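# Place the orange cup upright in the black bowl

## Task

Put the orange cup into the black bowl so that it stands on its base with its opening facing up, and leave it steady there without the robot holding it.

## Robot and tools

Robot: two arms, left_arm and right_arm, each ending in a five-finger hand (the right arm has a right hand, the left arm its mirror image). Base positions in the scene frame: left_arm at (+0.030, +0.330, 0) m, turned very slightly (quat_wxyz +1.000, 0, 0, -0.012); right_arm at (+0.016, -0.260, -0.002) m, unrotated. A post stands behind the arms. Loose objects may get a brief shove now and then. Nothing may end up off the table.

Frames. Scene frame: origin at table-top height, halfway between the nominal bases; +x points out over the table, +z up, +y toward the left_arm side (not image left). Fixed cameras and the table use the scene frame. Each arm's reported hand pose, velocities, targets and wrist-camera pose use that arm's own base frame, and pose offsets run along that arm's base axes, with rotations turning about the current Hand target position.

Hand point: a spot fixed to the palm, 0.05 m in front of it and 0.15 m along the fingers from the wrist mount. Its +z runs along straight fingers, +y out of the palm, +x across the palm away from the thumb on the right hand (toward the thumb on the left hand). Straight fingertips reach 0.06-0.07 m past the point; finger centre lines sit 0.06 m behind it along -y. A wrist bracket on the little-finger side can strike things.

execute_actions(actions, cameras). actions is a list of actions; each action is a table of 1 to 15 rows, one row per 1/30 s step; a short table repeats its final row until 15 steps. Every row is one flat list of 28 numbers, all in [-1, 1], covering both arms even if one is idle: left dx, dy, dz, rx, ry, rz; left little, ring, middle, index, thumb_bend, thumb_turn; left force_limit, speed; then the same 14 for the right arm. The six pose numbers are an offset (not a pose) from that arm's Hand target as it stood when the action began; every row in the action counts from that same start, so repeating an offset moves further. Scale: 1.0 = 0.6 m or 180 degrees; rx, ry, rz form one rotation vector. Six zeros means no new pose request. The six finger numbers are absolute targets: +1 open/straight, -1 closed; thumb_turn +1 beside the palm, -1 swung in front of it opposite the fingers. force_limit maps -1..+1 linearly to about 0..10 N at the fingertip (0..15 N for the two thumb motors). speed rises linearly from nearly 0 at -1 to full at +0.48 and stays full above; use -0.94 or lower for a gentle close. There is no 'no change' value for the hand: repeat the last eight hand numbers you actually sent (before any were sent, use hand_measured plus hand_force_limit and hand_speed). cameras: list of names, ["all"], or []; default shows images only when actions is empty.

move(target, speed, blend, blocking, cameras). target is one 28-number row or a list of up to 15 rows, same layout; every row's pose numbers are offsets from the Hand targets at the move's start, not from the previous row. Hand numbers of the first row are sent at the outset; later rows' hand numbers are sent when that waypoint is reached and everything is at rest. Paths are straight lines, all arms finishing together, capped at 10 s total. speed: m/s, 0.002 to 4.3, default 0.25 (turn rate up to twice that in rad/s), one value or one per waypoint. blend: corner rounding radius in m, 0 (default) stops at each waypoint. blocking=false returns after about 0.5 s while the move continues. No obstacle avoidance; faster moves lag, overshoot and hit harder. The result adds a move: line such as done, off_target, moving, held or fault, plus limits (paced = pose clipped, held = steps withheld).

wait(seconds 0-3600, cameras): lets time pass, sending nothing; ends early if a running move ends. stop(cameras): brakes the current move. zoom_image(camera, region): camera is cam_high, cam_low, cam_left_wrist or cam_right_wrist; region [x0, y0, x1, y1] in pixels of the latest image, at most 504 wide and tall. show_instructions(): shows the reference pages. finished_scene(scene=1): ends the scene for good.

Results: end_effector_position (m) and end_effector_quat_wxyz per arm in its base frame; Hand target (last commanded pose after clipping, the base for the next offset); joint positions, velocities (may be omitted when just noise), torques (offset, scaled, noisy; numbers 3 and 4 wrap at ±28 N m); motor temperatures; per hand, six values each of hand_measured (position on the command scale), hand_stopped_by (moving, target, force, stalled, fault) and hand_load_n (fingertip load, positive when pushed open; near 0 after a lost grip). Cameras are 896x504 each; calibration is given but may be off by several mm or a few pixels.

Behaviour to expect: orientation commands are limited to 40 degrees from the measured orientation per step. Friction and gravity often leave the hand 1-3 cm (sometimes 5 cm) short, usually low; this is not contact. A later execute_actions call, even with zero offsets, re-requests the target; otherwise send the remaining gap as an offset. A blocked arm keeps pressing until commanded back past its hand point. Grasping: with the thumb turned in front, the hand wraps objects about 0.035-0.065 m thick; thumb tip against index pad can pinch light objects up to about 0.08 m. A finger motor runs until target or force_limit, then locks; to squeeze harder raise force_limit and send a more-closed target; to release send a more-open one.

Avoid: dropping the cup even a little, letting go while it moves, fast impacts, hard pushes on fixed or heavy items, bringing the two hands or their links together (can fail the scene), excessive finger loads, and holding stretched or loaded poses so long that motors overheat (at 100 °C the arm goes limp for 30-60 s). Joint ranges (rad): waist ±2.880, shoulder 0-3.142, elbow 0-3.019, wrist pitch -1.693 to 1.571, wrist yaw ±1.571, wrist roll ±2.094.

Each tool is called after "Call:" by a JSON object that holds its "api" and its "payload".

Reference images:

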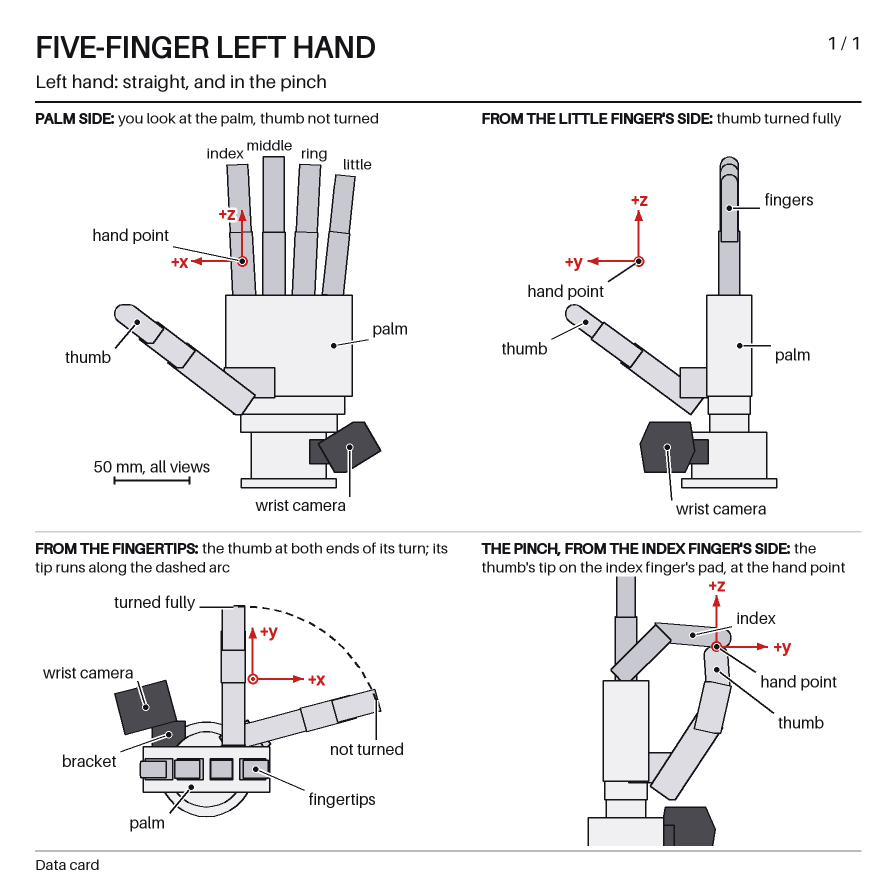

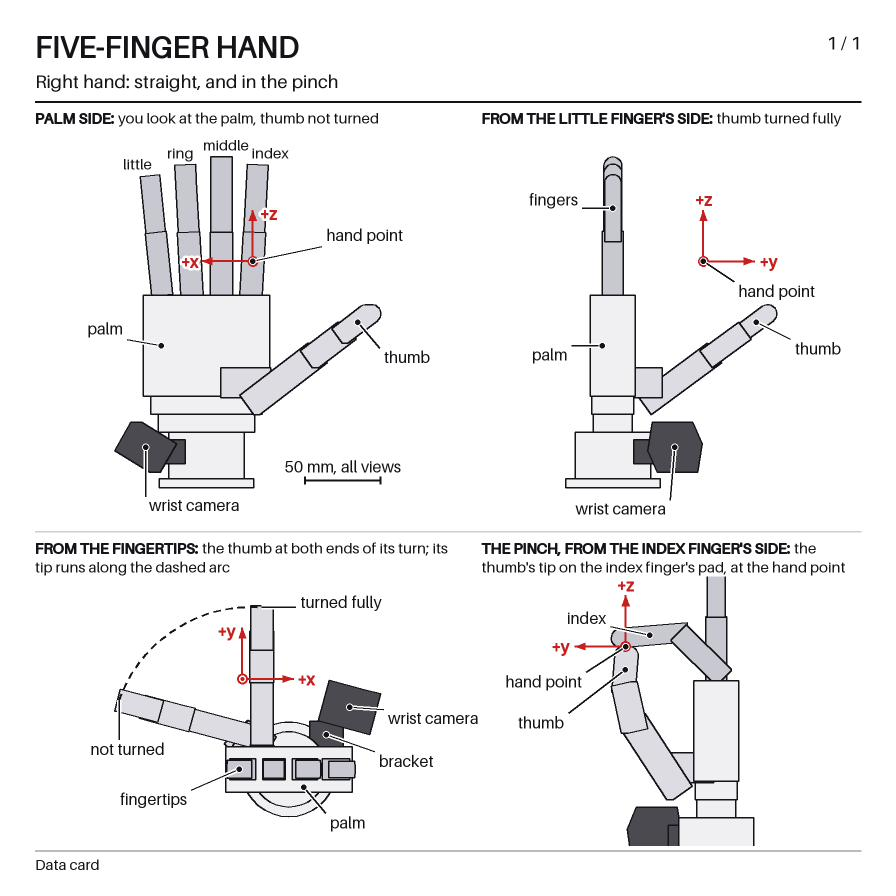

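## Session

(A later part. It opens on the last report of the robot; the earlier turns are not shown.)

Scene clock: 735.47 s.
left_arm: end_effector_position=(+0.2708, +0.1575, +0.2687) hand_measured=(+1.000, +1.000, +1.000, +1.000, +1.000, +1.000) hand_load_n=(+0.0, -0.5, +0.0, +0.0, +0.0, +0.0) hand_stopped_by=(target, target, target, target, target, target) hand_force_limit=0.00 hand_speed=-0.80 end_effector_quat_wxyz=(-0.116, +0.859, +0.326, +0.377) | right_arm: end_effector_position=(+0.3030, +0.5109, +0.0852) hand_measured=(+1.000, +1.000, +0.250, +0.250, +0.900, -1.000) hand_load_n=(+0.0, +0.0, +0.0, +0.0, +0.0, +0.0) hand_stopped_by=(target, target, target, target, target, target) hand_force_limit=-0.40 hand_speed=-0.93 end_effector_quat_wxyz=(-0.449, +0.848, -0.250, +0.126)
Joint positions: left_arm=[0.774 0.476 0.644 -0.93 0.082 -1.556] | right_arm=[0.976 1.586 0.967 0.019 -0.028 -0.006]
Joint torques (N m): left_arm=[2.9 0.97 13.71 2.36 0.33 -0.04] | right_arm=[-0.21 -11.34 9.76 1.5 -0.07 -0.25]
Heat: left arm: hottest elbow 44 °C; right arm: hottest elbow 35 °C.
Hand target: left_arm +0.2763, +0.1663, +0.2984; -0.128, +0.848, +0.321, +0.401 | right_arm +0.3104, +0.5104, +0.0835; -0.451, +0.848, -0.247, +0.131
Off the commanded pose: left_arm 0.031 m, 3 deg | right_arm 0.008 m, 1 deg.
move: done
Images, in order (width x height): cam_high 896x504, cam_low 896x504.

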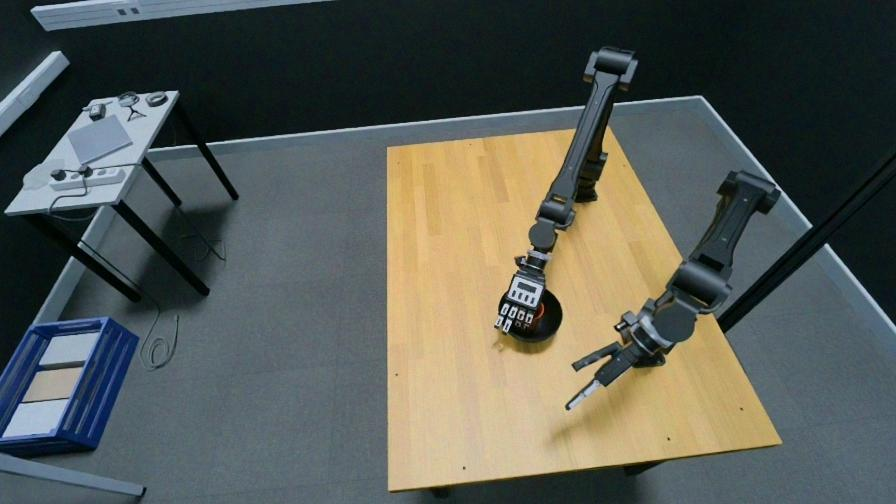

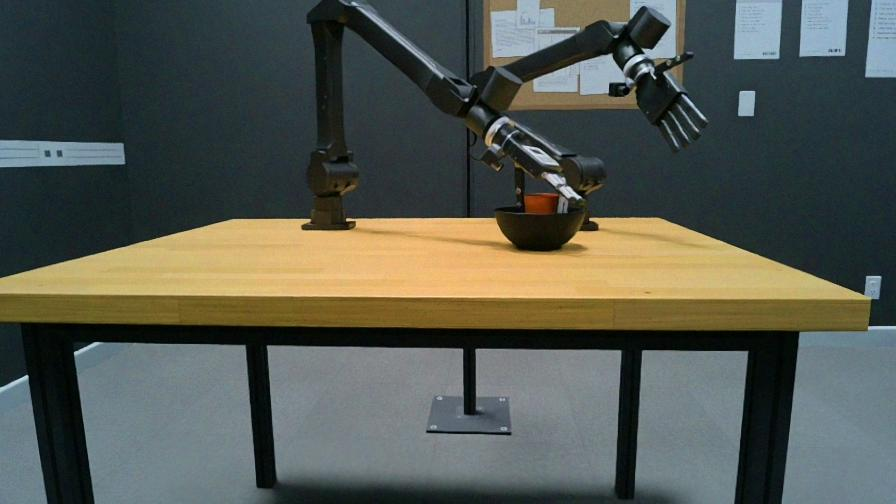

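Call:
{"api": "move", "payload": {"target": [0,0,0,0,0,0,1,1,1,1,1,1,0,-0.8,0,0,0,0,0,0,1,1,0.6,0.6,1,-1,-0.4,-0.9], "speed": 0.03, "cameras": ["cam_low", "cam_high"]}}

Call:
{"api": "zoom_image", "payload": {"camera": "cam_low", "region": [470, 110, 630, 260]}}

Call:
{"api": "zoom_image", "payload": {"camera": "cam_high", "region": [440, 220, 640, 400]}}

Scene clock: 758.37 s.
left_arm: end_effector_position=(+0.2708, +0.1575, +0.2687) hand_measured=(+1.000, +1.000, +1.000, +1.000, +1.000, +1.000) hand_load_n=(+0.0, +0.0, +0.0, +0.0, -0.5, +0.0) hand_stopped_by=(target, target, target, target, target, target) hand_force_limit=0.00 hand_speed=-0.80 end_effector_quat_wxyz=(-0.116, +0.859, +0.326, +0.377) | right_arm: end_effector_position=(+0.3022, +0.5097, +0.0832) hand_measured=(+1.000, +1.000, +0.600, +0.600, +1.000, -1.000) hand_load_n=(+0.0, +0.0, -1.0, +0.0, +0.0, +0.0) hand_stopped_by=(target, target, target, target, target, target) hand_force_limit=-0.40 hand_speed=-0.90 end_effector_quat_wxyz=(-0.447, +0.849, -0.251, +0.125)
Joint positions: left_arm=[0.774 0.476 0.644 -0.93 0.082 -1.556] | right_arm=[0.976 1.587 0.963 0.019 -0.028 -0.006]
Joint torques (N m): left_arm=[2.9 0.73 13.75 2.33 0.34 -0.05] | right_arm=[-0.21 -11.34 10.04 1.46 -0.07 -0.25]
Heat: left arm: hottest elbow 45 °C; right arm: hottest elbow 35 °C.
Hand target: left_arm +0.2763, +0.1663, +0.2984; -0.128, +0.848, +0.321, +0.401 | right_arm +0.3104, +0.5104, +0.0835; -0.451, +0.848, -0.247, +0.131
Off the commanded pose: left_arm 0.031 m, 3 deg | right_arm 0.008 m, 1 deg.
move: done
Images, in order (width x height): cam_high 896x504, cam_low 896x504.

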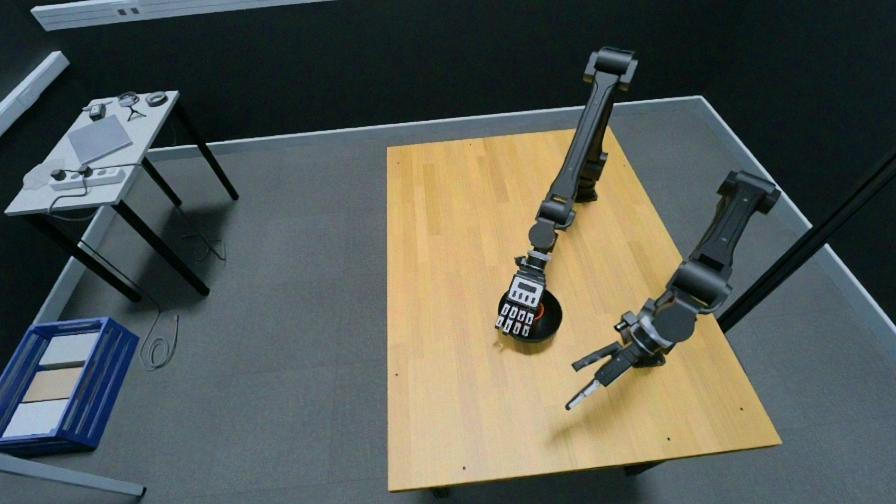

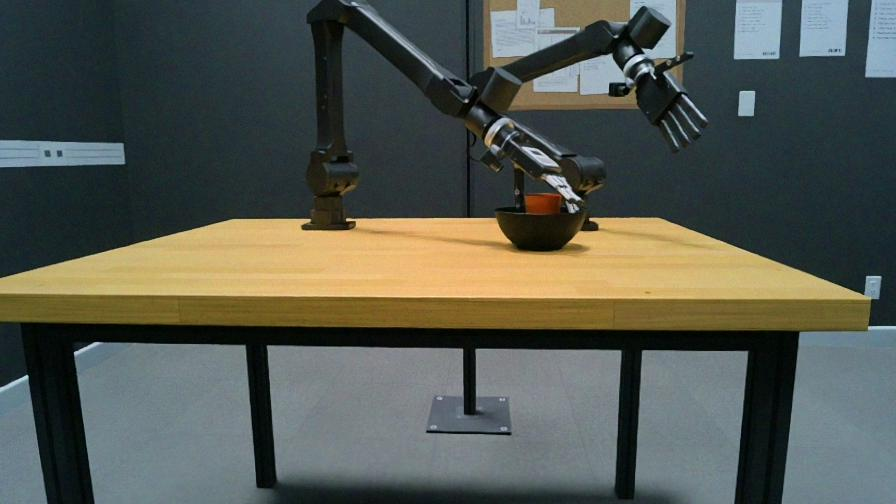

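Scaled by 3.150.

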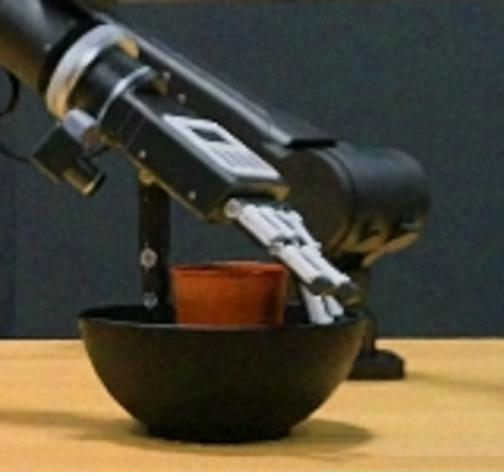

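Scaled by 2.520.

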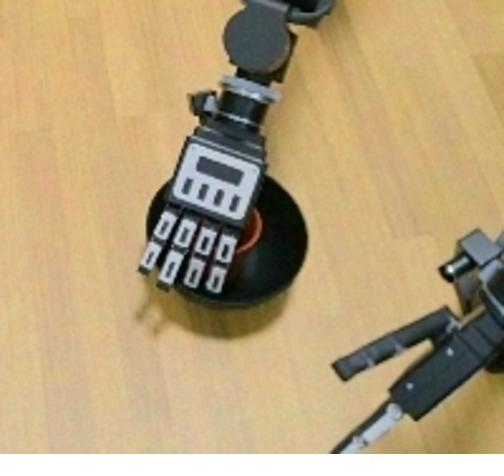

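Call:
{"api": "move", "payload": {"target": [0,0,0,0,0,0,1,1,1,1,1,1,0,-0.8,-0.007,-0.011,0.06,0,0,0,1,1,0.6,0.6,1,-1,-0.4,-0.9], "speed": 0.05, "cameras": ["cam_low"]}}

Call:
{"api": "zoom_image", "payload": {"camera": "cam_low", "region": [470, 110, 630, 260]}}

Scene clock: 767.47 s.
left_arm: end_effector_position=(+0.2708, +0.1575, +0.2687) hand_measured=(+1.000, +1.000, +1.000, +1.000, +1.000, +1.000) hand_load_n=(+0.0, +0.0, +0.0, +0.0, +0.0, +0.0) hand_stopped_by=(target, target, target, target, target, target) hand_force_limit=0.00 hand_speed=-0.80 end_effector_quat_wxyz=(-0.116, +0.859, +0.326, +0.377) | right_arm: end_effector_position=(+0.2943, +0.4981, +0.0960) hand_measured=(+1.000, +1.000, +0.600, +0.600, +1.000, -1.000) hand_load_n=(+0.0, +0.0, +0.0, +0.0, +0.0, +0.0) hand_stopped_by=(target, target, target, target, target, target) hand_force_limit=-0.40 hand_speed=-0.90 end_effector_quat_wxyz=(-0.435, +0.856, -0.253, +0.121)
Joint positions: left_arm=[0.774 0.476 0.644 -0.93 0.082 -1.556] | right_arm=[0.976 1.539 0.963 -0.059 -0.028 -0.006]
Joint torques (N m): left_arm=[2.9 0.91 13.79 2.36 0.33 -0.05] | right_arm=[-0.21 -13.1 12.19 0.75 -0.07 -0.26]
Heat: left arm: hottest elbow 45 °C; right arm: hottest elbow 35 °C.
Hand target: left_arm +0.2763, +0.1663, +0.2984; -0.128, +0.848, +0.321, +0.401 | right_arm +0.3062, +0.5038, +0.1195; -0.451, +0.848, -0.247, +0.131
Off the commanded pose: left_arm 0.031 m, 3 deg | right_arm 0.027 m, 2 deg.
move: off_target (right_arm)

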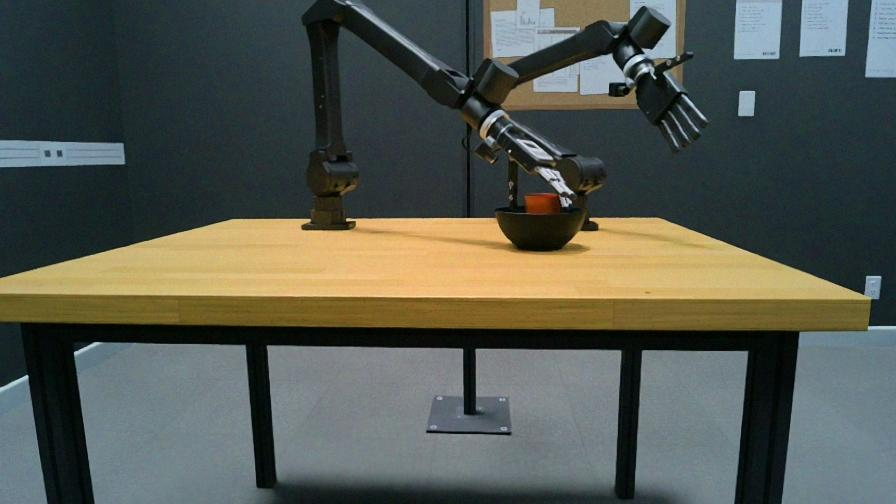

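Scaled by 3.150.

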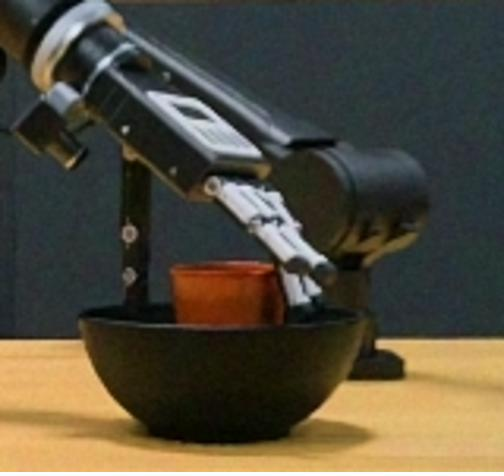

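Call:
{"api": "move", "payload": {"target": [[0,0,0,0,0,0,1,1,1,1,1,1,0,-0.8,0,0,0,0,0,0,1,1,1,1,1,-1,-0.4,-0.6],[0,0,0,0,0,0,1,1,1,1,1,1,0,-0.8,0.005,0.008,0.08,0,0,0,1,1,1,1,1,-1,-0.4,-0.6]], "speed": 0.05, "cameras": ["cam_low"]}}

Call:
{"api": "zoom_image", "payload": {"camera": "cam_low", "region": [470, 110, 630, 260]}}

Scene clock: 775.90 s.
left_arm: end_effector_position=(+0.2708, +0.1575, +0.2687) hand_measured=(+1.000, +1.000, +1.000, +1.000, +1.000, +1.000) hand_load_n=(+0.0, +0.0, +0.0, +0.0, +0.0, +0.0) hand_stopped_by=(target, target, target, target, target, target) hand_force_limit=0.00 hand_speed=-0.80 end_effector_quat_wxyz=(-0.116, +0.859, +0.326, +0.377) | right_arm: end_effector_position=(+0.2934, +0.4968, +0.1311) hand_measured=(+1.000, +1.000, +1.000, +1.000, +1.000, -1.000) hand_load_n=(+0.0, +0.0, +0.0, +0.0, +0.0, +0.0) hand_stopped_by=(target, target, target, target, target, target) hand_force_limit=-0.40 hand_speed=-0.60 end_effector_quat_wxyz=(-0.425, +0.861, -0.254, +0.118)
Joint positions: left_arm=[0.774 0.476 0.644 -0.93 0.082 -1.556] | right_arm=[0.976 1.492 1.028 -0.194 -0.028 -0.006]
Joint torques (N m): left_arm=[3.02 0.97 13.79 2.33 0.32 -0.06] | right_arm=[-0.32 -12.98 14.61 0.75 -0.04 -0.25]
Heat: left arm: hottest elbow 45 °C; right arm: hottest elbow 35 °C.
Hand target: left_arm +0.2763, +0.1663, +0.2984; -0.128, +0.848, +0.321, +0.401 | right_arm +0.3092, +0.5086, +0.1674; -0.451, +0.848, -0.247, +0.131
Off the commanded pose: left_arm 0.031 m, 3 deg | right_arm 0.041 m, 4 deg.
move: off_target (right_arm)

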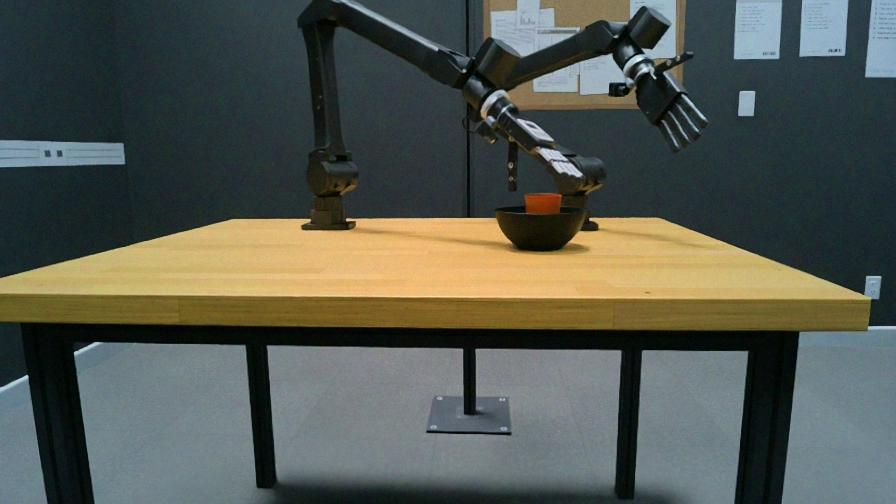

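Scaled by 3.150.

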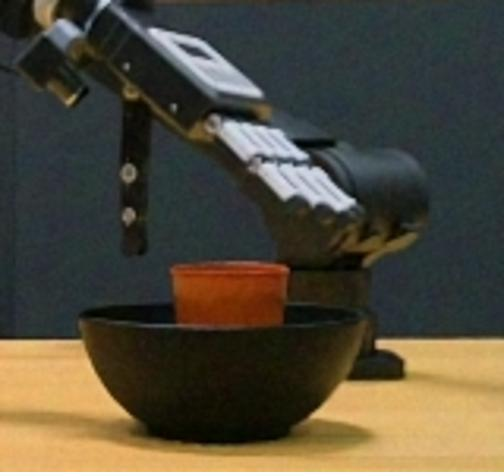

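Call:
{"api": "move", "payload": {"target": [0,0,0,0,0,0,1,1,1,1,1,1,0,-0.8,-0.02,-0.04,0.2,0,0,0,1,1,1,1,1,-1,-0.4,-0.6], "speed": 0.15, "cameras": []}}

Call:
{"api": "move", "payload": {"target": [0,0,0,0,0,0,1,1,1,1,1,1,0,-0.8,-0.05,-0.25,0.05,0,0,0,1,1,1,1,1,-1,-0.4,-0.6], "speed": 0.2, "cameras": ["cam_low", "cam_high"]}}

Call:
{"api": "zoom_image", "payload": {"camera": "cam_low", "region": [470, 150, 610, 260]}}

Call:
{"api": "zoom_image", "payload": {"camera": "cam_high", "region": [470, 260, 590, 360]}}

Scene clock: 783.53 s.
left_arm: end_effector_position=(+0.2708, +0.1575, +0.2687) hand_measured=(+1.000, +1.000, +1.000, +1.000, +1.000, +1.000) hand_load_n=(+0.0, +0.0, +0.0, +0.0, +0.0, +0.0) hand_stopped_by=(target, target, target, target, target, target) hand_force_limit=0.00 hand_speed=-0.80 end_effector_quat_wxyz=(-0.116, +0.859, +0.326, +0.377) | right_arm: end_effector_position=(+0.2846, +0.4789, +0.2526) hand_measured=(+1.000, +1.000, +1.000, +1.000, +1.000, -1.000) hand_load_n=(+0.0, +0.0, +0.0, +0.0, +0.0, +0.0) hand_stopped_by=(target, target, target, target, target, target) hand_force_limit=-0.40 hand_speed=-0.60 end_effector_quat_wxyz=(-0.427, +0.860, -0.254, +0.119)
Joint positions: left_arm=[0.774 0.476 0.644 -0.93 0.082 -1.556] | right_arm=[0.969 1.342 1.205 -0.516 -0.034 -0.01]
Joint torques (N m): left_arm=[2.9 0.79 13.82 2.35 0.33 -0.04] | right_arm=[-0.44 -10.93 15.77 0.75 -0.09 -0.26]
Heat: left arm: hottest elbow 45 °C; right arm: hottest elbow 37 °C.
Hand target: left_arm +0.2763, +0.1663, +0.2984; -0.128, +0.848, +0.321, +0.401 | right_arm +0.2972, +0.4846, +0.2873; -0.451, +0.848, -0.247, +0.131
Off the commanded pose: left_arm 0.031 m, 3 deg | right_arm 0.037 m, 3 deg.
move: off_target (right_arm)

Scene clock: 785.13 s.
left_arm: end_effector_position=(+0.2708, +0.1575, +0.2687) hand_measured=(+1.000, +1.000, +1.000, +1.000, +1.000, +1.000) hand_load_n=(+0.0, +0.0, +0.0, +0.0, +0.0, +0.0) hand_stopped_by=(target, target, target, target, target, target) hand_force_limit=0.00 hand_speed=-0.80 end_effector_quat_wxyz=(-0.116, +0.859, +0.326, +0.377) | right_arm: end_effector_position=(+0.2646, +0.3389, +0.3138) hand_measured=(+1.000, +1.000, +1.000, +1.000, +1.000, -1.000) hand_load_n=(-0.5, +0.0, +0.0, +0.0, +0.5, +0.0) hand_stopped_by=(target, target, target, target, target, target) hand_force_limit=-0.40 hand_speed=-0.60 end_effector_quat_wxyz=(-0.450, +0.848, -0.251, +0.126)
Joint positions: left_arm=[0.774 0.476 0.644 -0.93 0.082 -1.556] | right_arm=[0.765 0.985 1.068 -0.695 -0.202 -0.124]
Joint torques (N m): left_arm=[2.9 0.97 13.81 2.25 0.31 -0.05] | right_arm=[-0.32 -4.95 11.58 0.72 -0.17 -0.25]
Heat: left arm: hottest elbow 45 °C; right arm: hottest elbow 37 °C.
Hand target: left_arm +0.2763, +0.1663, +0.2984; -0.128, +0.848, +0.321, +0.401 | right_arm +0.2672, +0.3346, +0.3174; -0.451, +0.848, -0.247, +0.131
Off the commanded pose: left_arm 0.031 m, 3 deg | right_arm 0.006 m, 1 deg.
move: done
Images, in order (width x height): cam_high 896x504, cam_low 896x504.

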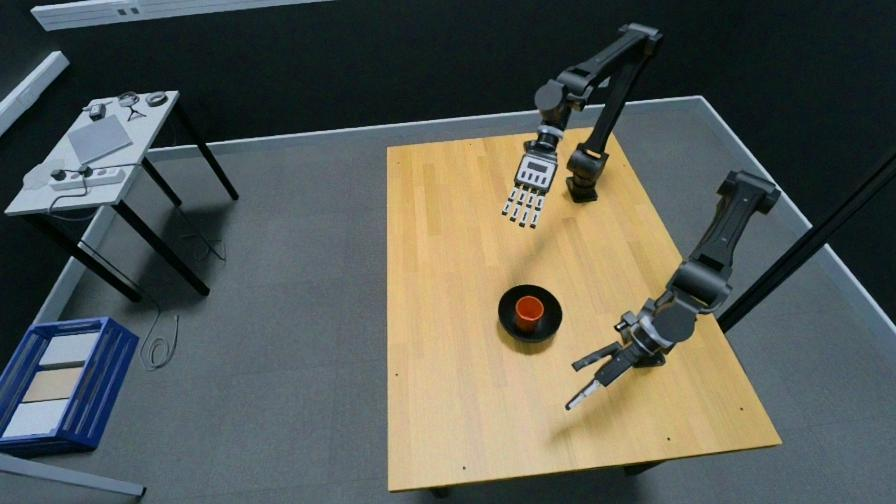

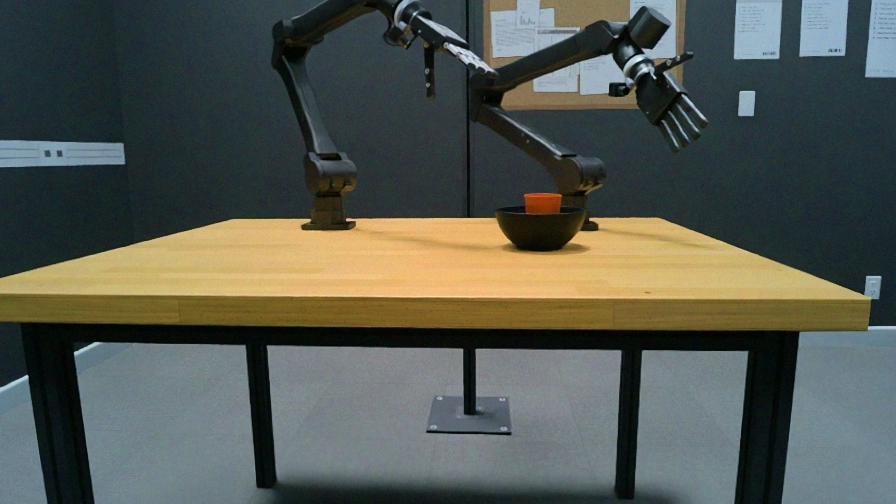

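Scaled by 3.600.

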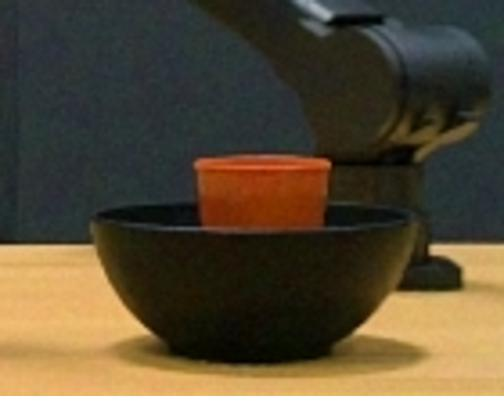

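Scaled by 4.200.

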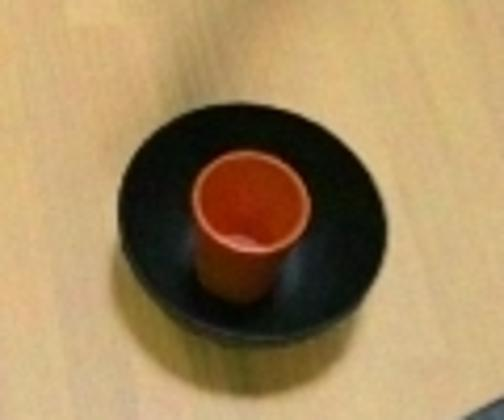

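Call:
{"api": "finished_scene", "payload": {}}

The scene is finished: the task was done.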